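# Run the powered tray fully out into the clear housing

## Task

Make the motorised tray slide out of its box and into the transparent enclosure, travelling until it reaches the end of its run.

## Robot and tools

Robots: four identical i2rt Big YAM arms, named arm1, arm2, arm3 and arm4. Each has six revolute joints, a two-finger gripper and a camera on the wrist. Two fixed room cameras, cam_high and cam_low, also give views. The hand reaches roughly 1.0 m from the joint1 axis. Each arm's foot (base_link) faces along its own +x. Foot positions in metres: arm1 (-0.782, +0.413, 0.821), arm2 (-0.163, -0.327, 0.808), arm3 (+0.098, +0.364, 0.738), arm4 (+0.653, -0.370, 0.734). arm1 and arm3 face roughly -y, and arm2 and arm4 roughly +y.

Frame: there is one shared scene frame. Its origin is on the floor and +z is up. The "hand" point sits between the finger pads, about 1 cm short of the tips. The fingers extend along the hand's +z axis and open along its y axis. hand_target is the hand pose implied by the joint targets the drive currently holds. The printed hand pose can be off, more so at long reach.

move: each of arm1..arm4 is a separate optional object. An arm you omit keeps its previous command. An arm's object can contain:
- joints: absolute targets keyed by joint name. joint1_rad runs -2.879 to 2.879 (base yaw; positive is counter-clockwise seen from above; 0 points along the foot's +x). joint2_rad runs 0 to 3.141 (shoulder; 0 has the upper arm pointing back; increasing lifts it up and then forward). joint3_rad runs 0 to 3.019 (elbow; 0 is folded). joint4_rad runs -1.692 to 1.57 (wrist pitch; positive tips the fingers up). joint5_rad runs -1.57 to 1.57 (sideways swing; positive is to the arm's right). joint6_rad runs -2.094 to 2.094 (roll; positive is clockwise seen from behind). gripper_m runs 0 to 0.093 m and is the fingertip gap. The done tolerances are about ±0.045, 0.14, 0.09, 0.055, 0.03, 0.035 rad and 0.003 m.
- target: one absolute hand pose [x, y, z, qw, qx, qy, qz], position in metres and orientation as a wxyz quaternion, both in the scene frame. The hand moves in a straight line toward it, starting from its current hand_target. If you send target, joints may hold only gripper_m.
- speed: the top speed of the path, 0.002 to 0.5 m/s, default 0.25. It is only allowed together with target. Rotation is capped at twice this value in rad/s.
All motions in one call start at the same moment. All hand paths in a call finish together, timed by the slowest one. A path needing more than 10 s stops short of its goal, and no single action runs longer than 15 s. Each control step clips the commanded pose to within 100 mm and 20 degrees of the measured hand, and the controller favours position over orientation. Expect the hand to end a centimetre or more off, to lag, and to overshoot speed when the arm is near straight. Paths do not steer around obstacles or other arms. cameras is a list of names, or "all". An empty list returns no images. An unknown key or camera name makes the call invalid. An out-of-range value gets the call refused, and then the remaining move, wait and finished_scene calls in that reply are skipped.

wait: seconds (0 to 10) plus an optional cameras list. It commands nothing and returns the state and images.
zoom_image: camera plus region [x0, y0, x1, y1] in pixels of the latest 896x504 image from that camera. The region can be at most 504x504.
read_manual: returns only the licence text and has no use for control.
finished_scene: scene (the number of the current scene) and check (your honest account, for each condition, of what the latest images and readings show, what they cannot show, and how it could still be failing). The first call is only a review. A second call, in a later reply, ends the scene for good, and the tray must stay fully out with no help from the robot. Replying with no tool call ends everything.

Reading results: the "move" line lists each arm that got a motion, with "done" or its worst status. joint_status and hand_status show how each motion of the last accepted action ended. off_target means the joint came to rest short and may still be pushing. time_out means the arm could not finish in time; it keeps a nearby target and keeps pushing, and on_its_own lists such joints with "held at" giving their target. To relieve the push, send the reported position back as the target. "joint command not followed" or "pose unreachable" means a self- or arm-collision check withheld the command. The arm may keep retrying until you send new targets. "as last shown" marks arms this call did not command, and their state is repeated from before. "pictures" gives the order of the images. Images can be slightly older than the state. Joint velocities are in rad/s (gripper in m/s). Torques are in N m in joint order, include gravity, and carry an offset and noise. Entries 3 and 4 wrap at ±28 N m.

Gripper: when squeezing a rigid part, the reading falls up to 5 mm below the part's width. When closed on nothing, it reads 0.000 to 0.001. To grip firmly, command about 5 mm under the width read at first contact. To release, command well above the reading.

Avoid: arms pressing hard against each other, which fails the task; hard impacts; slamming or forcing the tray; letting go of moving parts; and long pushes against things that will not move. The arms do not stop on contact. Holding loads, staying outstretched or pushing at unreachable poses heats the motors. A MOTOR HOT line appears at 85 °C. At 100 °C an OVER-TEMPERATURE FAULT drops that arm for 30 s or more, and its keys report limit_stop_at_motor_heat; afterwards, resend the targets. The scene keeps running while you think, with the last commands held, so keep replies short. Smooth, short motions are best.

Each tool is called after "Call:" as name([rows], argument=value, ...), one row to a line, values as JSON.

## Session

Call:
move()

Scene clock: 0.00 s.
Joint torques (N m): no reading
Heat: arm1: hottest joint6_rad 26 °C; arm2: hottest joint2_rad 26 °C; arm3: hottest joint2_rad 27 °C; arm4: hottest joint2_rad 26 °C.
Joint velocities: arm1=[-0.015 -0.005 -0.007 -0.002 -0.022 0.007 0] | arm2=[-0.005 0.005 -0.007 -0.007 0.037 -0.051 0] | arm3=[0.005 0.005 -0.007 0.002 -0.051 0.037 0] | arm4=[-0.015 -0.005 0.007 0.002 -0.081 -0.051 0]
arm1.joint_positions: joint1_rad=+0.354 joint2_rad=+0.292 joint3_rad=+1.520 joint4_rad=-1.183 joint5_rad=-0.290 joint6_rad=+0.007 gripper_m=+0.094
arm1.joint_status: not commanded
arm1.hand: x=-0.7281 y=+0.3830 z=+1.4967 quat_wxyz=(-0.629, -0.341, -0.599, +0.359) (m; scene frame)
arm1.hand_target: x=-0.7293 y=+0.3877 z=+1.5028 quat_wxyz=(-0.633, -0.336, -0.595, +0.364) (m; scene frame)
arm1.hand_status: not commanded
arm2.joint_positions: joint1_rad=+0.060 joint2_rad=+0.271 joint3_rad=+1.681 joint4_rad=-1.271 joint5_rad=-0.291 joint6_rad=+0.562 gripper_m=+0.094
arm2.joint_status: not commanded
arm2.hand: x=-0.2195 y=-0.3540 z=+1.5143 quat_wxyz=(-0.295, +0.401, -0.522, -0.692) (m; scene frame)
arm2.hand_target: x=-0.2197 y=-0.3599 z=+1.5170 quat_wxyz=(-0.298, +0.399, -0.517, -0.696) (m; scene frame)
arm2.hand_status: not commanded
arm3.joint_positions: joint1_rad=+0.655 joint2_rad=+0.406 joint3_rad=+1.632 joint4_rad=-1.302 joint5_rad=+0.298 joint6_rad=+0.629 gripper_m=+0.094
arm3.joint_status: not commanded
arm3.hand: x=+0.0853 y=+0.2702 z=+1.4209 quat_wxyz=(-0.641, -0.599, -0.427, +0.220) (m; scene frame)
arm3.hand_target: x=+0.0819 y=+0.2752 z=+1.4262 quat_wxyz=(-0.648, -0.595, -0.422, +0.220) (m; scene frame)
arm3.hand_status: not commanded
arm4.joint_positions: joint1_rad=-0.128 joint2_rad=+0.597 joint3_rad=+1.426 joint4_rad=-1.450 joint5_rad=-0.033 joint6_rad=-0.413 gripper_m=+0.094
arm4.joint_status: not commanded
arm4.hand: x=+0.7188 y=-0.1727 z=+1.2704 quat_wxyz=(-0.414, +0.652, -0.607, -0.187) (m; scene frame)
arm4.hand_target: x=+0.7179 y=-0.1748 z=+1.2841 quat_wxyz=(-0.427, +0.647, -0.602, -0.193) (m; scene frame)
arm4.hand_status: not commanded
pictures: arm1_cam_wrist, arm2_cam_wrist, arm3_cam_wrist, arm4_cam_wrist, cam_high, cam_low
camera_calibration:
arm1_cam_wrist: T_world_to_cam=[[-0.851786, -0.523867, 0.00483707, -0.426234], [-0.300699, 0.481321, -0.823353, 0.830534], [0.428999, -0.702775, -0.567509, 1.55186], [0, 0, 0, 1]] pos_world=[-0.779065, 0.467562, 1.56658]
arm2_cam_wrist: T_world_to_cam=[[0.834515, 0.267974, -0.48143, 1.00513], [-0.261022, -0.577217, -0.773749, 0.914197], [-0.485234, 0.771369, -0.411749, 0.917717], [0, 0, 0, 1]] pos_world=[-0.154864, -0.449558, 1.56913]
arm3_cam_wrist: T_world_to_cam=[[-0.791399, -0.188329, -0.581567, 0.943816], [0.267075, 0.749239, -0.606063, 0.638712], [0.549872, -0.634959, -0.542649, 1.0235], [0, 0, 0, 1]] pos_world=[0.0135542, 0.349084, 1.4914]
arm4_cam_wrist: T_world_to_cam=[[0.943109, -0.086495, 0.321035, -1.10218], [-0.00160589, -0.966742, -0.255747, 0.163498], [0.332479, 0.240682, -0.911883, 1.08557], [0, 0, 0, 1]] pos_world=[0.678808, -0.19855, 1.38556]

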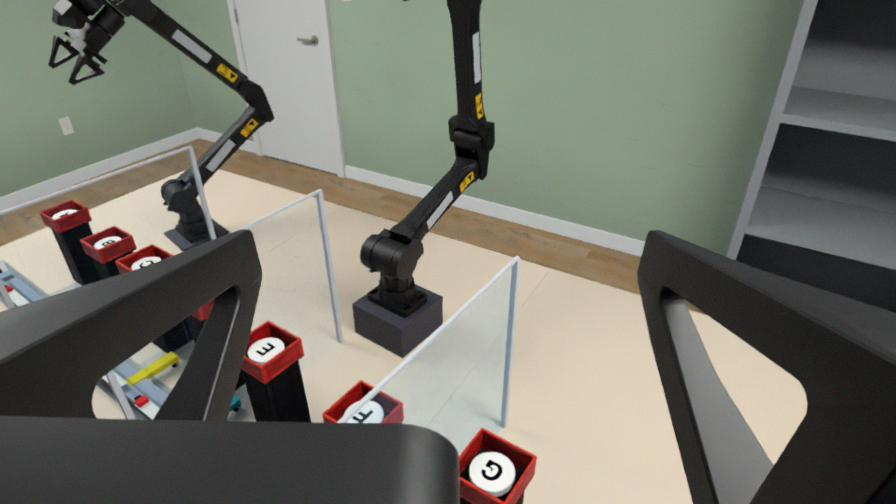

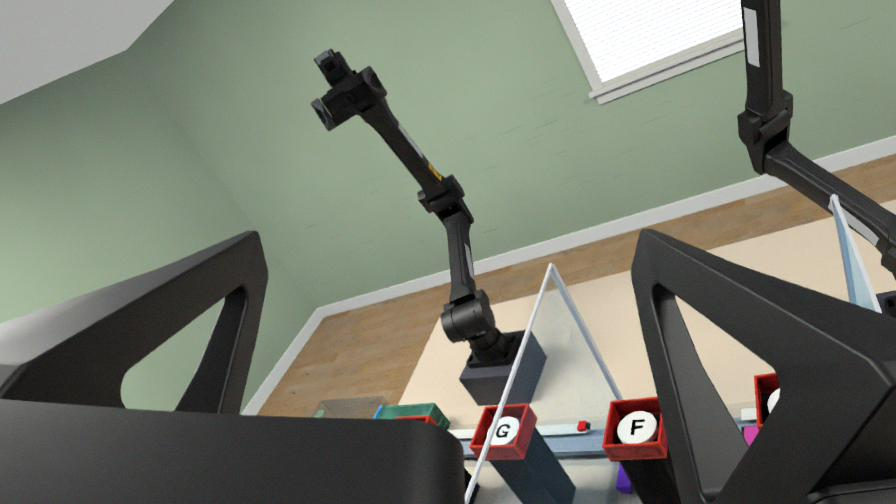

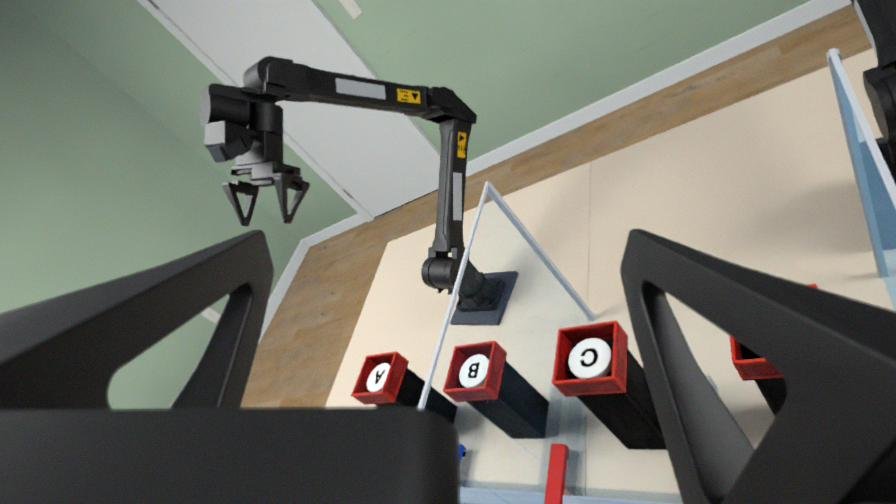

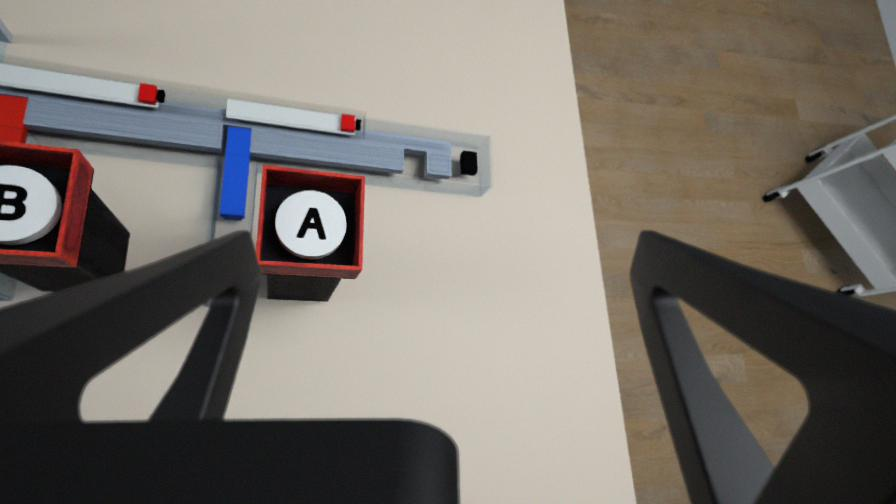

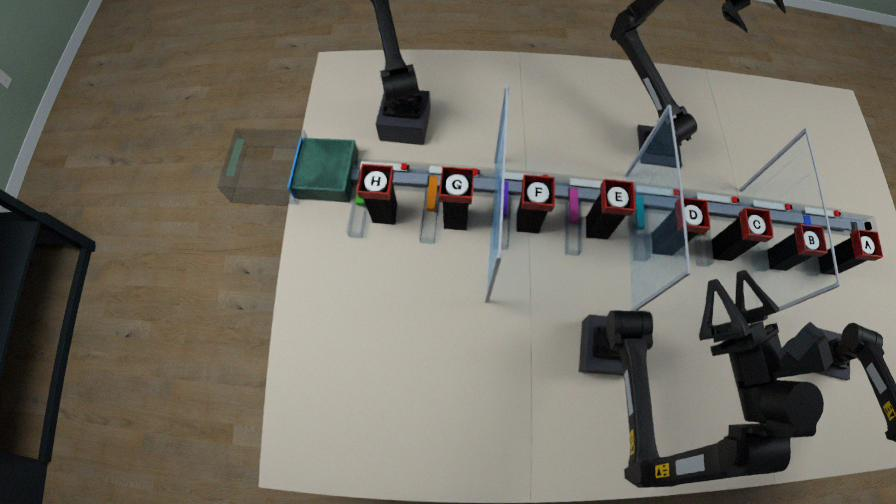

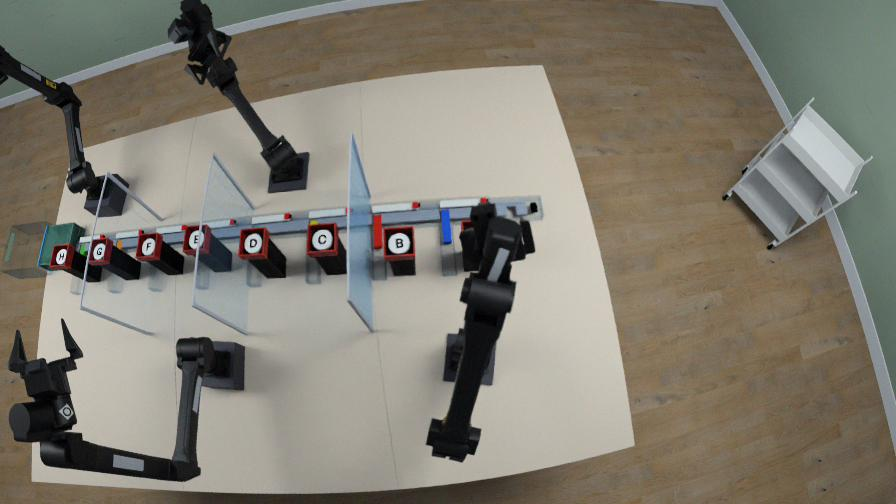

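Call:
zoom_image(camera="cam_high", region=[340, 140, 580, 250])

Call:
zoom_image(camera="cam_high", region=[560, 160, 896, 290])

Call:
zoom_image(camera="cam_low", region=[30, 200, 240, 300])

Call:
zoom_image(camera="cam_low", region=[180, 180, 420, 290])

Call:
zoom_image(camera="arm4_cam_wrist", region=[0, 40, 504, 320])

Scaled by 2.100 from the camera's 896x504 image, which has a finer 1280x720 frame.

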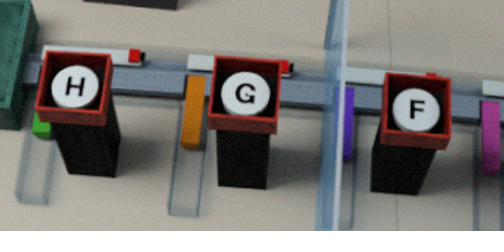

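Scaled by 1.500 from the camera's 896x504 image, which has a finer 1280x720 frame.

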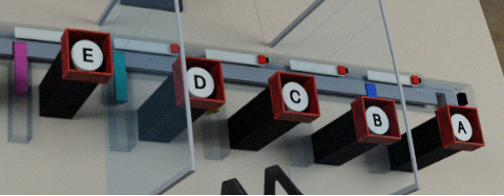

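Scaled by 2.400 from the camera's 896x504 image, which has a finer 1280x720 frame.

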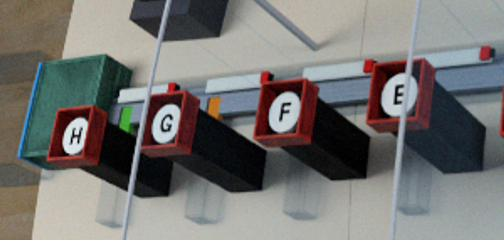

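Scaled by 2.100 from the camera's 896x504 image, which has a finer 1280x720 frame.

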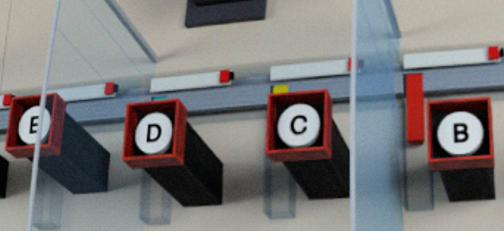

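Scaled by 1.000.

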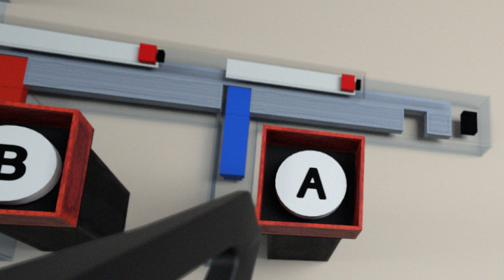

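Call:
move(arm1={"joints": {"joint1_rad": 0.569, "joint2_rad": 1.382, "joint3_rad": 1.26, "joint4_rad": -1.449, "joint5_rad": 0, "joint6_rad": 0, "gripper_m": 0}}, arm2={"joints": {"joint1_rad": 0.089, "joint2_rad": 1.316, "joint3_rad": 1.231, "joint4_rad": -1.486, "joint5_rad": 0, "joint6_rad": 0, "gripper_m": 0}}, arm3={"joints": {"joint1_rad": 0.504, "joint2_rad": 1.408, "joint3_rad": 1.504, "joint4_rad": -1.667, "joint5_rad": 0, "joint6_rad": 0, "gripper_m": 0}}, arm4={"joints": {"joint1_rad": 0.028, "joint2_rad": 1.218, "joint3_rad": 1.209, "joint4_rad": -1.561, "joint5_rad": 0, "joint6_rad": 0, "gripper_m": 0}})

Scene clock: 11.20 s.
Joint torques (N m): arm1=[1.14 -8.41 8.39 0.57 0.22 -0.15] | arm2=[0.5 -10.17 11.52 -0.38 0.1 0.02] | arm3=[-2.43 -12.86 12.3 0.02 -0.19 -0.17] | arm4=[0.97 -6.77 10.86 -0.44 0.04 0.05]
Heat: arm1: hottest joint6_rad 26 °C; arm2: hottest joint2_rad 27 °C; arm3: hottest joint2_rad 27 °C; arm4: hottest joint2_rad 26 °C.
move: arm1 done; arm2 done; arm3 done; arm4 done
Joint velocities: arm1=[0.005 0.005 -0.007 0.017 0.022 0.022 0] | arm2=[-0.005 0.005 0.002 0.022 0.007 0.022 0.001] | arm3=[-0.005 -0.015 0.002 -0.002 -0.022 -0.007 0] | arm4=[-0.015 -0.005 -0.007 0.012 -0.051 0.081 0.001]
arm1.joint_positions: joint1_rad=+0.562 joint2_rad=+1.377 joint3_rad=+1.255 joint4_rad=-1.441 joint5_rad=-0.005 joint6_rad=+0.007 gripper_m=+0.000
arm1.joint_status: all done
arm1.hand: x=-0.6100 y=+0.0572 z=+1.0467 quat_wxyz=(-0.008, -0.534, -0.846, +0.000) (m; scene frame)
arm1.hand_target: x=-0.6081 y=+0.0580 z=+1.0466 quat_wxyz=(-0.004, -0.528, -0.849, +0.000) (m; scene frame)
arm1.hand_status: not commanded
arm2.joint_positions: joint1_rad=+0.073 joint2_rad=+1.296 joint3_rad=+1.215 joint4_rad=-1.473 joint5_rad=-0.004 joint6_rad=+0.010 gripper_m=+0.001
arm2.joint_status: all done
arm2.hand: x=-0.1544 y=+0.0413 z=+1.0451 quat_wxyz=(-0.008, +0.693, -0.721, -0.005) (m; scene frame)
arm2.hand_target: x=-0.1595 y=+0.0448 z=+1.0441 quat_wxyz=(-0.004, +0.702, -0.712, +0.003) (m; scene frame)
arm2.hand_status: not commanded
arm3.joint_positions: joint1_rad=+0.517 joint2_rad=+1.395 joint3_rad=+1.488 joint4_rad=-1.657 joint5_rad=+0.003 joint6_rad=+0.012 gripper_m=+0.000
arm3.joint_status: all done
arm3.hand: x=+0.2690 y=-0.0053 z=+1.0401 quat_wxyz=(-0.003, -0.537, -0.843, -0.005) (m; scene frame)
arm3.hand_target: x=+0.2660 y=-0.0101 z=+1.0411 quat_wxyz=(-0.001, -0.538, -0.843, -0.009) (m; scene frame)
arm3.hand_status: not commanded
arm4.joint_positions: joint1_rad=+0.021 joint2_rad=+1.212 joint3_rad=+1.200 joint4_rad=-1.551 joint5_rad=-0.003 joint6_rad=-0.011 gripper_m=+0.000
arm4.joint_status: all done
arm4.hand: x=+0.7230 y=-0.0395 z=+0.9896 quat_wxyz=(-0.001, +0.632, -0.775, +0.001) (m; scene frame)
arm4.hand_target: x=+0.7215 y=-0.0387 z=+0.9912 quat_wxyz=(+0.001, +0.631, -0.776, +0.004) (m; scene frame)
arm4.hand_status: not commanded
pictures: arm1_cam_wrist, arm2_cam_wrist, arm3_cam_wrist, arm4_cam_wrist, cam_high, cam_low
camera_calibration:
arm1_cam_wrist: T_world_to_cam=[[-0.901452, -0.43208, -0.0262801, -0.497141], [-0.361072, 0.717044, 0.596218, -0.883761], [-0.23877, 0.546951, -0.802393, 0.783881], [0, 0, 0, 1]] pos_world=[-0.580083, -0.00985395, 1.14283]
arm2_cam_wrist: T_world_to_cam=[[0.999301, -0.0328332, 0.0178524, 0.135127], [-0.0371168, -0.816091, 0.576731, -0.570633], [-0.00436672, -0.57699, -0.816739, 1.00442], [0, 0, 0, 1]] pos_world=[-0.151827, 0.11829, 1.14704]
arm3_cam_wrist: T_world_to_cam=[[-0.906911, -0.421027, -0.0157733, 0.257249], [-0.34804, 0.727544, 0.591225, -0.514633], [-0.237446, 0.541678, -0.806352, 1.03324], [0, 0, 0, 1]] pos_world=[0.299526, -0.0769541, 1.14147]
arm4_cam_wrist: T_world_to_cam=[[0.980229, -0.197447, 0.012883, -0.730754], [-0.166695, -0.788973, 0.591383, -0.49146], [-0.106603, -0.581838, -0.806288, 0.97659], [0, 0, 0, 1]] pos_world=[0.738489, 0.0361827, 1.08747]

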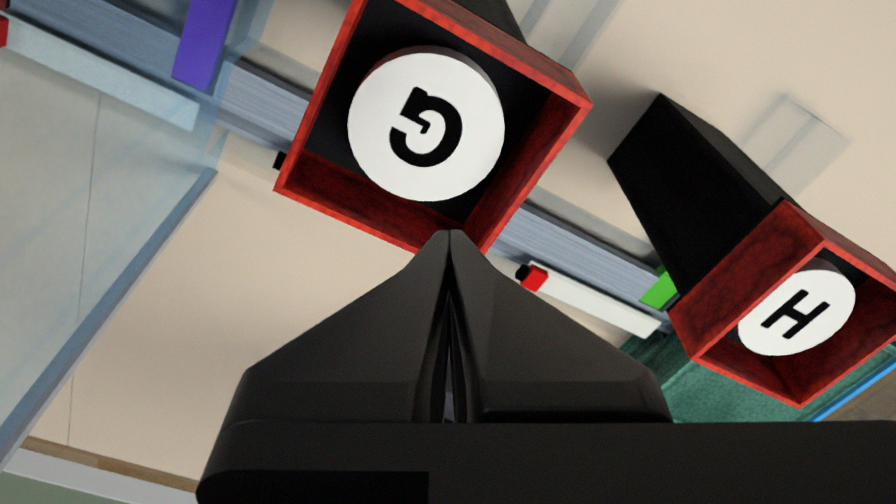

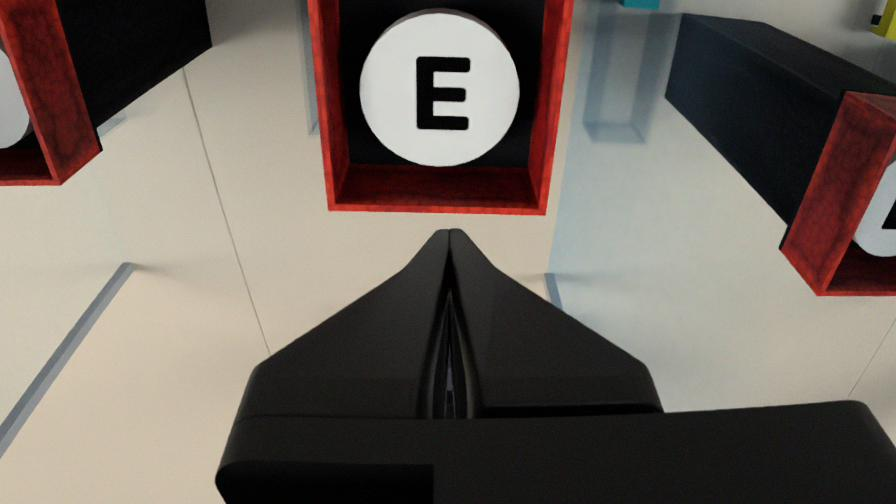

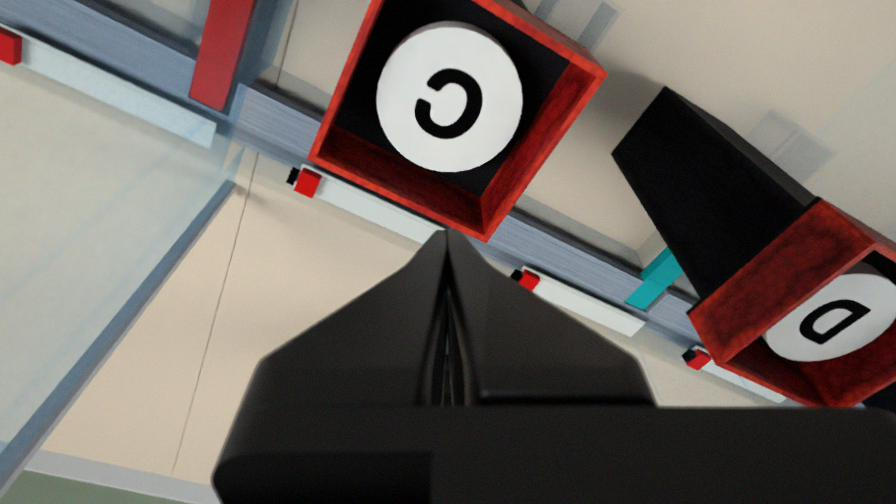

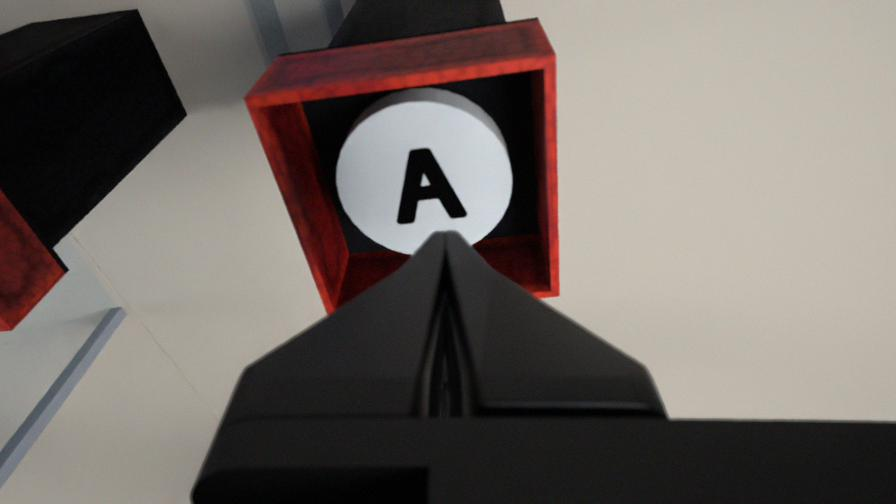

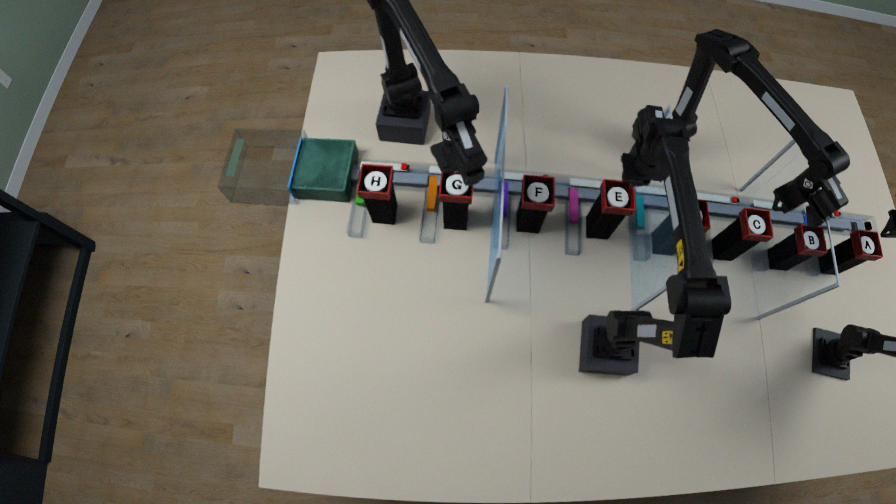

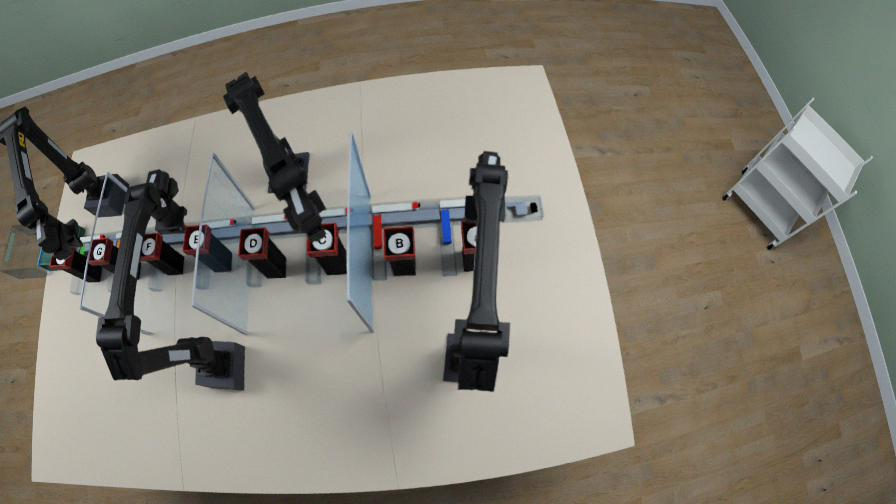

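Call:
move(cameras=["arm1_cam_wrist", "arm2_cam_wrist", "arm3_cam_wrist", "arm4_cam_wrist"])

Scene clock: 12.73 s.
Joint torques (N m): arm1=[1.03 -8.47 8.38 0.55 0.22 -0.15] | arm2=[0.56 -9.88 11.67 -0.36 0.12 0.01] | arm3=[-2.37 -13.39 12.38 0.06 -0.19 -0.24] | arm4=[0.97 -6.71 10.86 -0.44 0.04 0.06]
Heat: arm1: hottest joint6_rad 26 °C; arm2: hottest joint2_rad 27 °C; arm3: hottest joint2_rad 27 °C; arm4: hottest joint2_rad 26 °C.
Joint velocities: arm1=[-0.024 -0.005 0.012 -0.002 0.022 -0.022 0] | arm2=[-0.005 -0.015 -0.007 -0.007 -0.022 0.007 0] | arm3=[-0.005 0.005 -0.002 -0.002 0.037 0.022 -0.001] | arm4=[0.005 -0.005 -0.007 0.002 -0.051 -0.051 -0.001]
arm1.joint_positions: joint1_rad=+0.562 joint2_rad=+1.377 joint3_rad=+1.255 joint4_rad=-1.441 joint5_rad=-0.005 joint6_rad=+0.007 gripper_m=+0.000
arm1.joint_status: all done
arm1.hand: x=-0.6100 y=+0.0572 z=+1.0467 quat_wxyz=(-0.008, -0.534, -0.846, +0.000) (m; scene frame)
arm1.hand_target: x=-0.6081 y=+0.0580 z=+1.0466 quat_wxyz=(-0.004, -0.528, -0.849, +0.000) (m; scene frame)
arm1.hand_status: not commanded
arm2.joint_positions: joint1_rad=+0.073 joint2_rad=+1.296 joint3_rad=+1.215 joint4_rad=-1.473 joint5_rad=-0.004 joint6_rad=+0.010 gripper_m=+0.001
arm2.joint_status: all done
arm2.hand: x=-0.1544 y=+0.0413 z=+1.0451 quat_wxyz=(-0.008, +0.693, -0.721, -0.005) (m; scene frame)
arm2.hand_target: x=-0.1595 y=+0.0448 z=+1.0441 quat_wxyz=(-0.004, +0.702, -0.712, +0.003) (m; scene frame)
arm2.hand_status: not commanded
arm3.joint_positions: joint1_rad=+0.517 joint2_rad=+1.395 joint3_rad=+1.488 joint4_rad=-1.657 joint5_rad=+0.003 joint6_rad=+0.011 gripper_m=+0.000
arm3.joint_status: all done
arm3.hand: x=+0.2690 y=-0.0053 z=+1.0401 quat_wxyz=(-0.003, -0.537, -0.844, -0.005) (m; scene frame)
arm3.hand_target: x=+0.2660 y=-0.0101 z=+1.0411 quat_wxyz=(-0.001, -0.538, -0.843, -0.009) (m; scene frame)
arm3.hand_status: not commanded
arm4.joint_positions: joint1_rad=+0.021 joint2_rad=+1.212 joint3_rad=+1.200 joint4_rad=-1.551 joint5_rad=-0.003 joint6_rad=-0.010 gripper_m=+0.000
arm4.joint_status: all done
arm4.hand: x=+0.7230 y=-0.0395 z=+0.9896 quat_wxyz=(-0.001, +0.632, -0.775, +0.001) (m; scene frame)
arm4.hand_target: x=+0.7215 y=-0.0387 z=+0.9912 quat_wxyz=(+0.001, +0.631, -0.776, +0.004) (m; scene frame)
arm4.hand_status: not commanded
pictures: arm1_cam_wrist, arm2_cam_wrist, arm3_cam_wrist, arm4_cam_wrist
camera_calibration:
arm1_cam_wrist: T_world_to_cam=[[-0.901452, -0.43208, -0.0262801, -0.497141], [-0.361072, 0.717044, 0.596218, -0.883761], [-0.23877, 0.546951, -0.802393, 0.783881], [0, 0, 0, 1]] pos_world=[-0.580083, -0.00985395, 1.14283]
arm2_cam_wrist: T_world_to_cam=[[0.999314, -0.032452, 0.0178596, 0.135106], [-0.0368097, -0.816104, 0.576732, -0.570586], [-0.00414085, -0.576994, -0.816738, 1.00446], [0, 0, 0, 1]] pos_world=[-0.151857, 0.118292, 1.14704]
arm3_cam_wrist: T_world_to_cam=[[-0.906589, -0.421719, -0.0157741, 0.257159], [-0.348598, 0.727283, 0.591217, -0.514477], [-0.237855, 0.54149, -0.806358, 1.03335], [0, 0, 0, 1]] pos_world=[0.29958, -0.0769299, 1.14147]
arm4_cam_wrist: T_world_to_cam=[[0.980153, -0.197821, 0.012883, -0.730714], [-0.166996, -0.78891, 0.591382, -0.49124], [-0.106825, -0.581797, -0.806288, 0.976752], [0, 0, 0, 1]] pos_world=[0.738518, 0.0361767, 1.08747]

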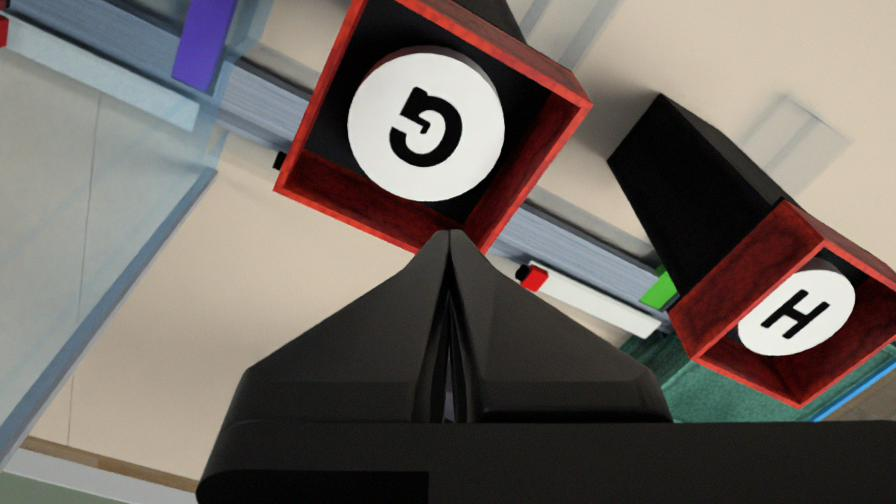

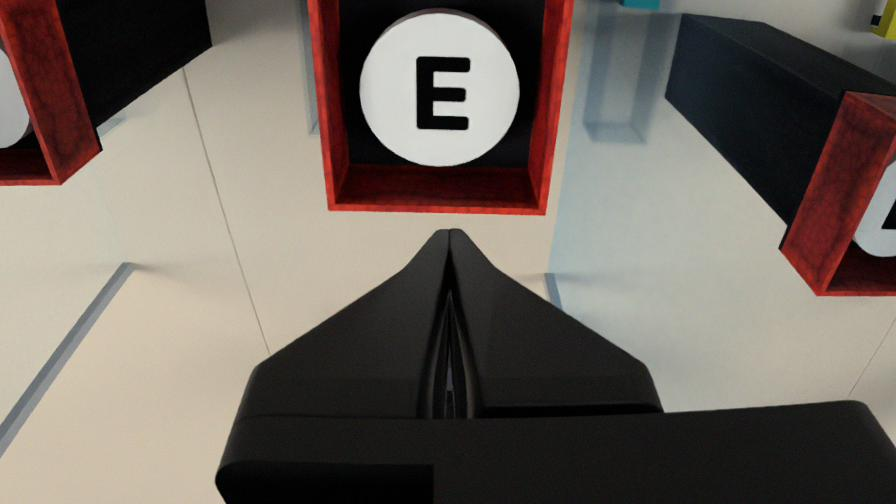

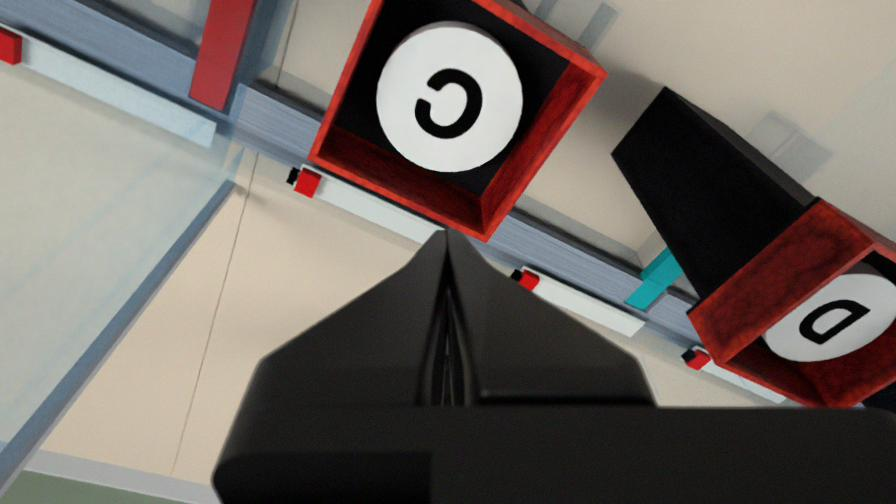

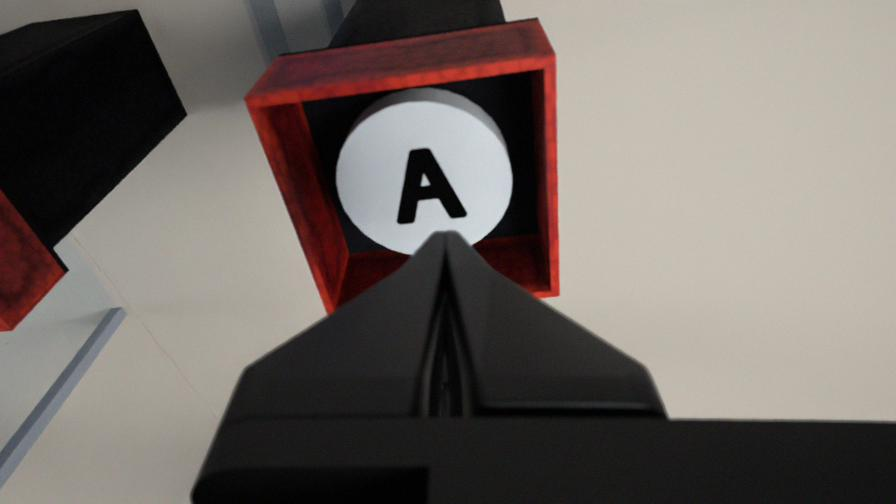

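Call:
move(arm1={"target": [-0.606, 0.070, 0.868, -0.0593, 0.5264, 0.8474, 0.0368], "speed": 0.17}, arm2={"target": [-0.156, 0.046, 0.876, 0.0497, 0.7005, -0.7103, 0.0490], "speed": 0.17}, arm3={"target": [0.271, -0.004, 0.85, -0.0589, 0.5360, 0.8414, 0.0375], "speed": 0.17}, arm4={"target": [0.717, -0.050, 0.825, 0.0542, 0.6292, -0.7741, 0.0440], "speed": 0.17})

Scene clock: 15.60 s.
Joint torques (N m): arm1=[1.32 -0.5 2.81 4.22 0.1 0] | arm2=[-0.21 -3.31 4.29 2.92 -0.19 -0.01] | arm3=[-1.08 -4.37 4.08 3.23 0.08 -0.08] | arm4=[1.2 4.07 -0.99 3.82 -0.11 0.05]
Heat: arm1: hottest joint3_rad 26 °C; arm2: hottest joint2_rad 27 °C; arm3: hottest joint2_rad 27 °C; arm4: hottest joint2_rad 26 °C.
move: arm1 off_target; arm2 off_target; arm3 off_target; arm4 off_target
Joint velocities: arm1=[0.005 -0.015 0.007 -0.002 -0.051 0.022 0] | arm2=[-0.005 -0.005 0.002 -0.007 -0.022 -0.022 0] | arm3=[-0.005 0.005 -0.002 0.017 -0.051 -0.037 0] | arm4=[-0.005 -0.005 -0.002 -0.002 -0.066 -0.037 -0.001]
arm1.joint_positions: joint1_rad=+0.575 joint2_rad=+1.455 joint3_rad=+1.055 joint4_rad=-1.209 joint5_rad=+0.001 joint6_rad=+0.010 gripper_m=+0.000
arm1.joint_status: not commanded
arm1.hand: x=-0.6094 y=+0.0663 z=+0.9438 quat_wxyz=(+0.013, -0.529, -0.848, -0.009) (m; scene frame)
arm1.hand_target: x=-0.6124 y=+0.0814 z=+0.8782 quat_wxyz=(+0.060, -0.527, -0.847, -0.037) (m; scene frame)
arm1.hand_status: off_target (0.076 m and 6.2 deg from the pose sent, 0.179 m and 8.9 deg at the start)
arm2.joint_positions: joint1_rad=+0.073 joint2_rad=+1.404 joint3_rad=+1.047 joint4_rad=-1.248 joint5_rad=-0.005 joint6_rad=-0.001 gripper_m=+0.001
arm2.joint_status: not commanded
arm2.hand: x=-0.1534 y=+0.0478 z=+0.9445 quat_wxyz=(+0.010, +0.697, -0.717, +0.013) (m; scene frame)
arm2.hand_target: x=-0.1559 y=+0.0360 z=+0.8838 quat_wxyz=(+0.050, +0.700, -0.710, +0.049) (m; scene frame)
arm2.hand_status: off_target (0.069 m and 6.3 deg from the pose sent, 0.169 m and 9.2 deg at the start)
arm3.joint_positions: joint1_rad=+0.517 joint2_rad=+1.399 joint3_rad=+1.208 joint4_rad=-1.377 joint5_rad=+0.010 joint6_rad=+0.011 gripper_m=+0.000
arm3.joint_status: not commanded
arm3.hand: x=+0.2669 y=+0.0002 z=+0.9321 quat_wxyz=(+0.001, -0.537, -0.844, -0.004) (m; scene frame)
arm3.hand_target: x=+0.2645 y=+0.0090 z=+0.8591 quat_wxyz=(+0.059, -0.536, -0.841, -0.038) (m; scene frame)
arm3.hand_status: off_target (0.082 m and 7.7 deg from the pose sent, 0.190 m and 8.0 deg at the start)
arm4.joint_positions: joint1_rad=+0.023 joint2_rad=+1.206 joint3_rad=+1.007 joint4_rad=-1.367 joint5_rad=-0.003 joint6_rad=-0.009 gripper_m=+0.000
arm4.joint_status: not commanded
arm4.hand: x=+0.7205 y=-0.0502 z=+0.9186 quat_wxyz=(+0.000, +0.632, -0.775, +0.002) (m; scene frame)
arm4.hand_target: x=+0.7142 y=-0.0667 z=+0.8389 quat_wxyz=(+0.055, +0.630, -0.773, +0.045) (m; scene frame)
arm4.hand_status: off_target (0.094 m and 7.9 deg from the pose sent, 0.165 m and 8.0 deg at the start)
pictures: arm1_cam_wrist, arm2_cam_wrist, arm3_cam_wrist, arm4_cam_wrist, cam_high, cam_low
camera_calibration:
arm1_cam_wrist: T_world_to_cam=[[-0.897609, -0.440351, -0.0197531, -0.498559], [-0.35237, 0.689903, 0.632352, -0.855782], [-0.264829, 0.574565, -0.77443, 0.652395], [0, 0, 0, 1]] pos_world=[-0.57629, -0.00397706, 1.03654]
arm2_cam_wrist: T_world_to_cam=[[0.999638, -0.0209809, 0.0168692, 0.136571], [-0.0269197, -0.786374, 0.617163, -0.545318], [0.000316867, -0.617394, -0.786654, 0.900256], [0, 0, 0, 1]] pos_world=[-0.151486, 0.129853, 1.04244]
arm3_cam_wrist: T_world_to_cam=[[-0.906652, -0.421787, -0.0088547, 0.249441], [-0.343913, 0.726777, 0.594575, -0.459682], [-0.244348, 0.542118, -0.803992, 0.942317], [0, 0, 0, 1]] pos_world=[0.298319, -0.071549, 1.03314]
arm4_cam_wrist: T_world_to_cam=[[0.980082, -0.198178, 0.0128448, -0.729439], [-0.167015, -0.787518, 0.593229, -0.459764], [-0.107449, -0.583559, -0.804931, 0.912108], [0, 0, 0, 1]] pos_world=[0.736128, 0.0256369, 1.0163]

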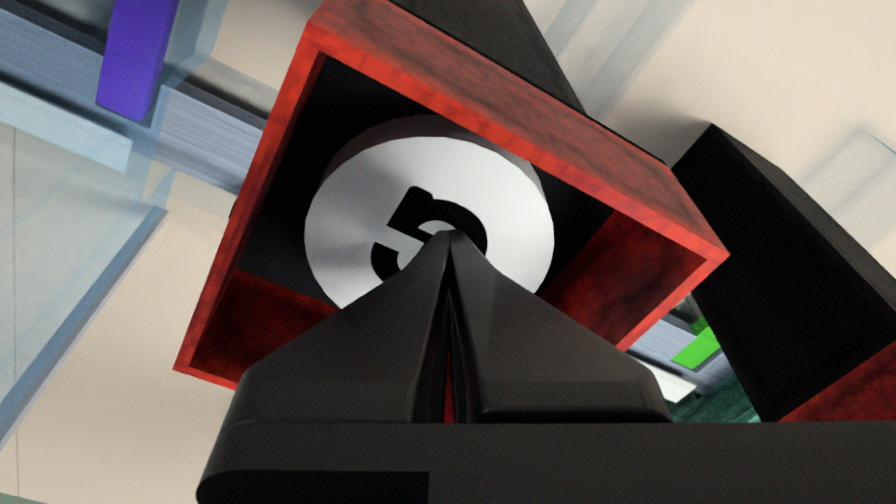

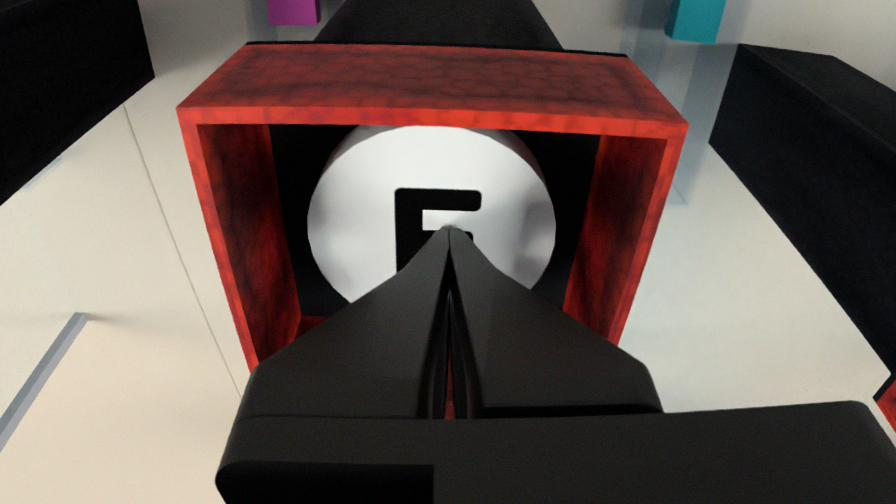

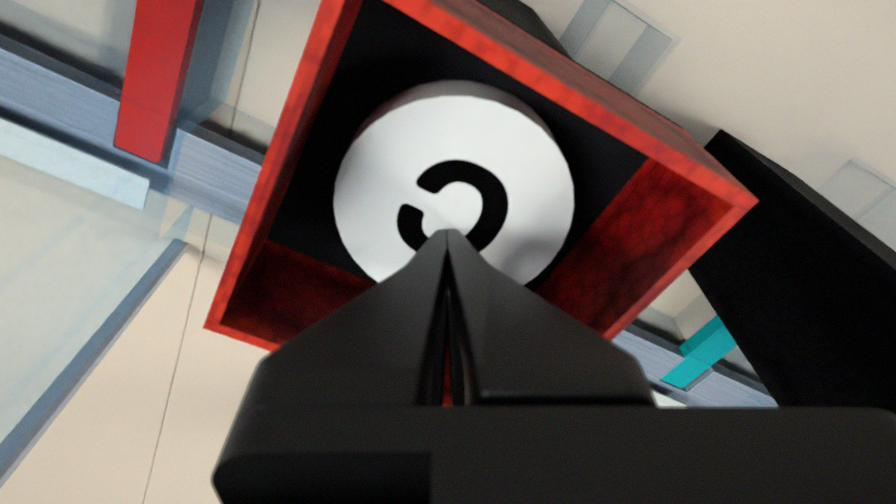

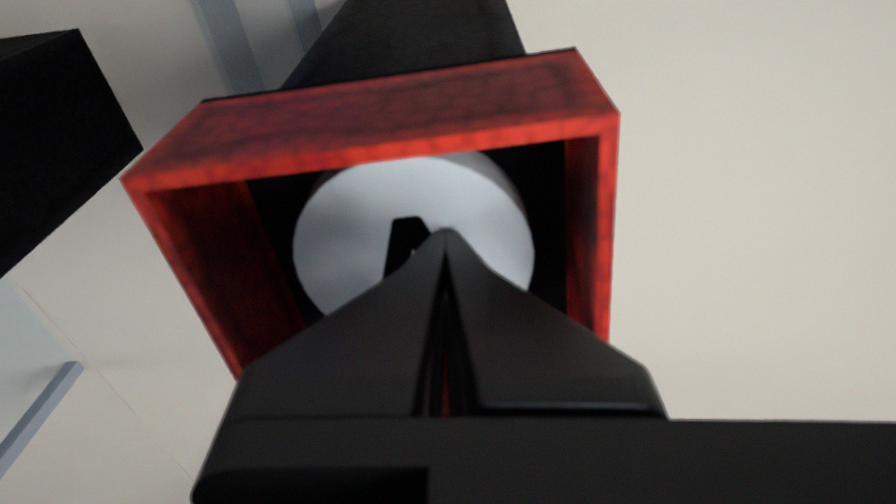

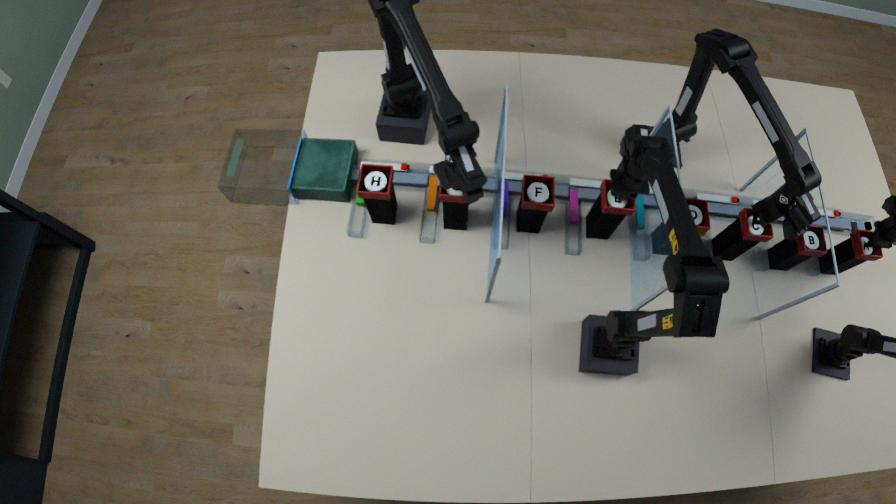

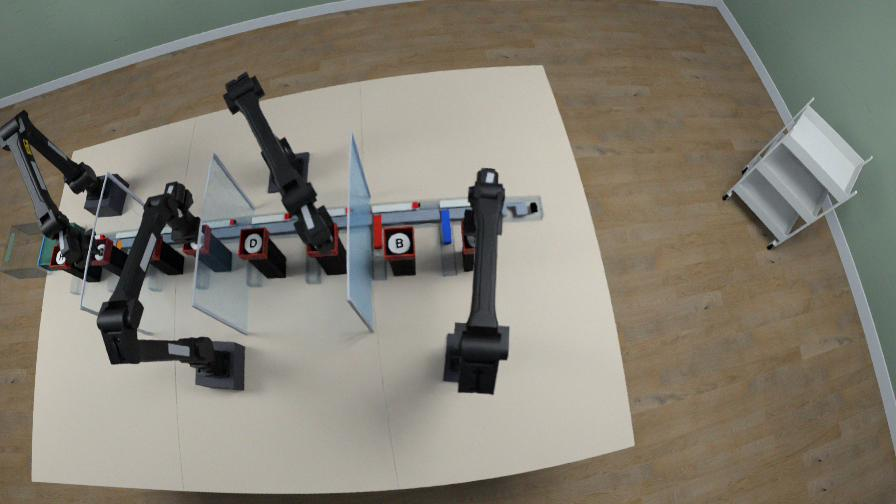

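Call:
zoom_image(camera="cam_high", region=[340, 140, 600, 270])

Call:
zoom_image(camera="cam_low", region=[340, 180, 560, 290])

Call:
zoom_image(camera="cam_high", region=[560, 160, 820, 290])

Scaled by 1.938 from the camera's 896x504 image, which has a finer 1280x720 frame.

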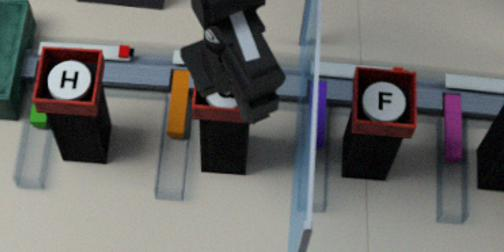

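Scaled by 2.291 from the camera's 896x504 image, which has a finer 1280x720 frame.

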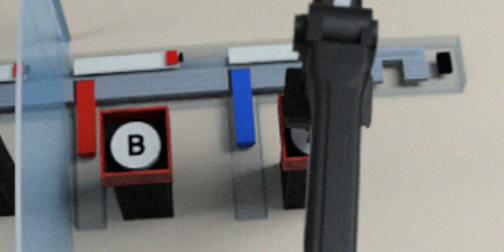

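Scaled by 1.938 from the camera's 896x504 image, which has a finer 1280x720 frame.

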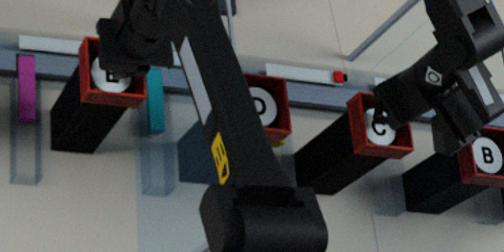

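Call:
wait(seconds=8, cameras=["cam_high", "cam_low"])

Call:
zoom_image(camera="cam_high", region=[340, 140, 600, 270])

Call:
zoom_image(camera="cam_low", region=[340, 180, 560, 290])

Call:
zoom_image(camera="cam_high", region=[560, 160, 820, 290])

Call:
zoom_image(camera="cam_low", region=[180, 180, 400, 290])

Scene clock: 24.00 s.
Joint torques (N m): arm1=[1.26 -0.56 2.84 4.21 0.08 -0.01] | arm2=[-0.15 -3.43 4.44 3.07 -0.21 0] | arm3=[-1.08 -4.31 4.11 3.15 0.07 -0.08] | arm4=[1.2 4.07 -0.99 3.82 -0.11 0.06]
Heat: arm1: hottest joint3_rad 26 °C; arm2: hottest joint2_rad 27 °C; arm3: hottest joint2_rad 27 °C; arm4: hottest joint2_rad 26 °C.
Joint velocities: arm1=[0.015 0.005 -0.007 0.002 -0.022 -0.051 -0.001] | arm2=[0.005 -0.005 0.012 0.007 0.081 -0.037 0] | arm3=[-0.024 -0.005 0.007 -0.007 0.037 0.051 -0.001] | arm4=[-0.024 -0.005 0.007 -0.002 -0.037 -0.051 -0.001]
arm1.joint_positions: joint1_rad=+0.575 joint2_rad=+1.454 joint3_rad=+1.055 joint4_rad=-1.209 joint5_rad=+0.001 joint6_rad=+0.011 gripper_m=+0.000
arm1.joint_status: not commanded
arm1.hand: x=-0.6093 y=+0.0663 z=+0.9440 quat_wxyz=(+0.012, -0.530, -0.848, -0.009) (m; scene frame)
arm1.hand_target: x=-0.6124 y=+0.0813 z=+0.8784 quat_wxyz=(+0.060, -0.527, -0.847, -0.037) (m; scene frame)
arm1.hand_status: off_target (0.076 m and 6.3 deg from the pose sent, 0.179 m and 8.9 deg at the start)
arm2.joint_positions: joint1_rad=+0.073 joint2_rad=+1.404 joint3_rad=+1.047 joint4_rad=-1.248 joint5_rad=-0.005 joint6_rad=-0.002 gripper_m=+0.001
arm2.joint_status: not commanded
arm2.hand: x=-0.1534 y=+0.0478 z=+0.9445 quat_wxyz=(+0.010, +0.697, -0.717, +0.013) (m; scene frame)
arm2.hand_target: x=-0.1559 y=+0.0359 z=+0.8838 quat_wxyz=(+0.050, +0.701, -0.710, +0.049) (m; scene frame)
arm2.hand_status: off_target (0.069 m and 6.3 deg from the pose sent, 0.169 m and 9.2 deg at the start)
arm3.joint_positions: joint1_rad=+0.517 joint2_rad=+1.398 joint3_rad=+1.207 joint4_rad=-1.377 joint5_rad=+0.010 joint6_rad=+0.011 gripper_m=+0.000
arm3.joint_status: not commanded
arm3.hand: x=+0.2669 y=+0.0002 z=+0.9321 quat_wxyz=(+0.001, -0.537, -0.844, -0.004) (m; scene frame)
arm3.hand_target: x=+0.2645 y=+0.0091 z=+0.8591 quat_wxyz=(+0.059, -0.536, -0.841, -0.038) (m; scene frame)
arm3.hand_status: off_target (0.082 m and 7.7 deg from the pose sent, 0.190 m and 8.0 deg at the start)
arm4.joint_positions: joint1_rad=+0.023 joint2_rad=+1.205 joint3_rad=+1.007 joint4_rad=-1.366 joint5_rad=-0.003 joint6_rad=-0.009 gripper_m=+0.000
arm4.joint_status: not commanded
arm4.hand: x=+0.7205 y=-0.0502 z=+0.9188 quat_wxyz=(+0.000, +0.632, -0.775, +0.001) (m; scene frame)
arm4.hand_target: x=+0.7142 y=-0.0666 z=+0.8390 quat_wxyz=(+0.054, +0.630, -0.773, +0.045) (m; scene frame)
arm4.hand_status: off_target (0.094 m and 7.9 deg from the pose sent, 0.165 m and 8.0 deg at the start)
wait: 8.00 s; at rest from the start
pictures: cam_high, cam_low

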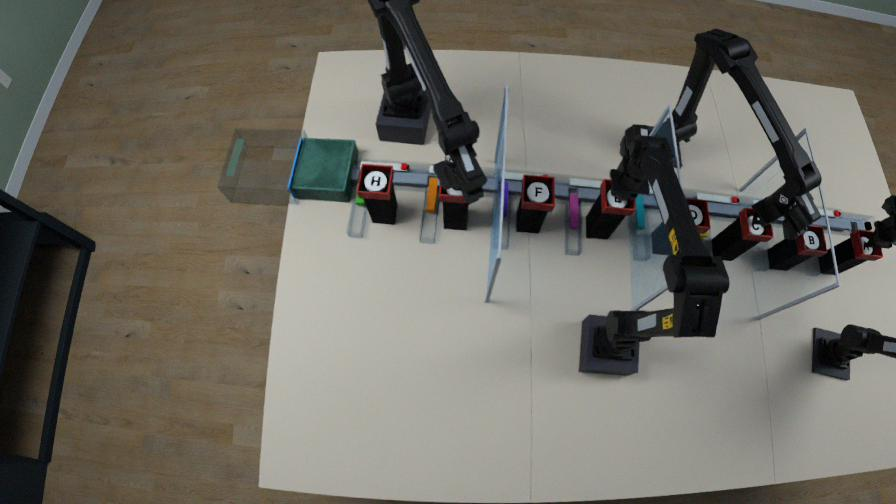

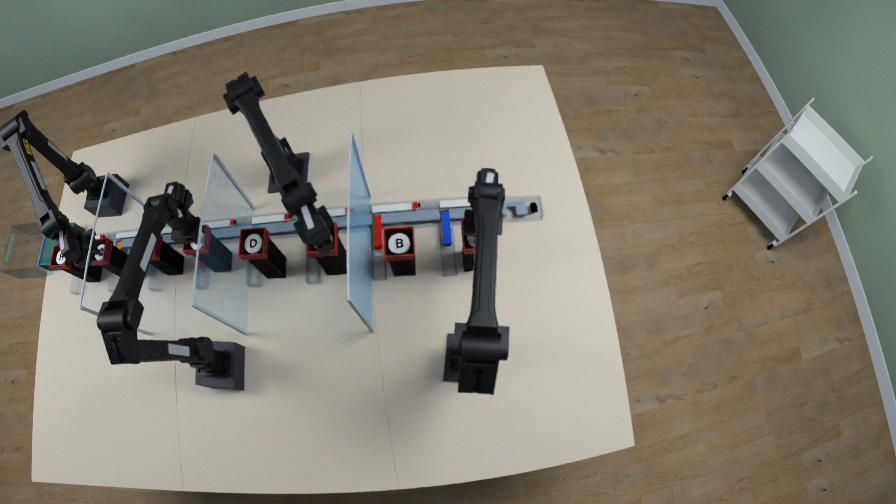

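Scaled by 1.938 from the camera's 896x504 image, which has a finer 1280x720 frame.

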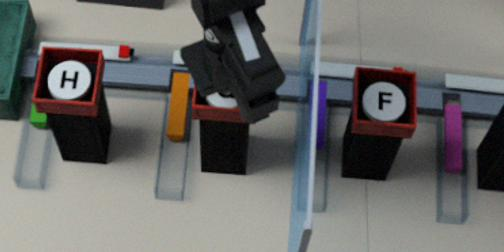

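Scaled by 2.291 from the camera's 896x504 image, which has a finer 1280x720 frame.

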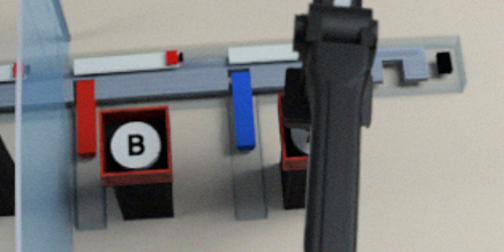

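Scaled by 1.938 from the camera's 896x504 image, which has a finer 1280x720 frame.

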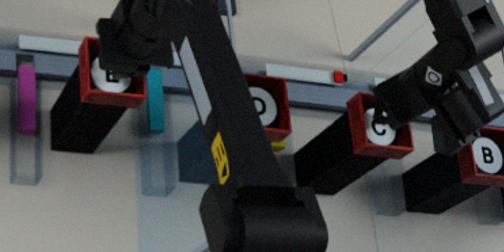

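Scaled by 2.291 from the camera's 896x504 image, which has a finer 1280x720 frame.

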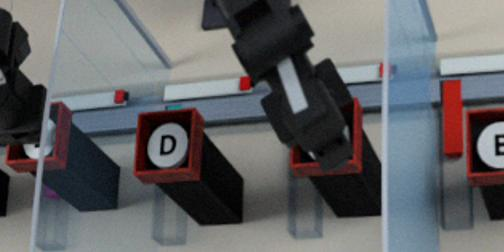

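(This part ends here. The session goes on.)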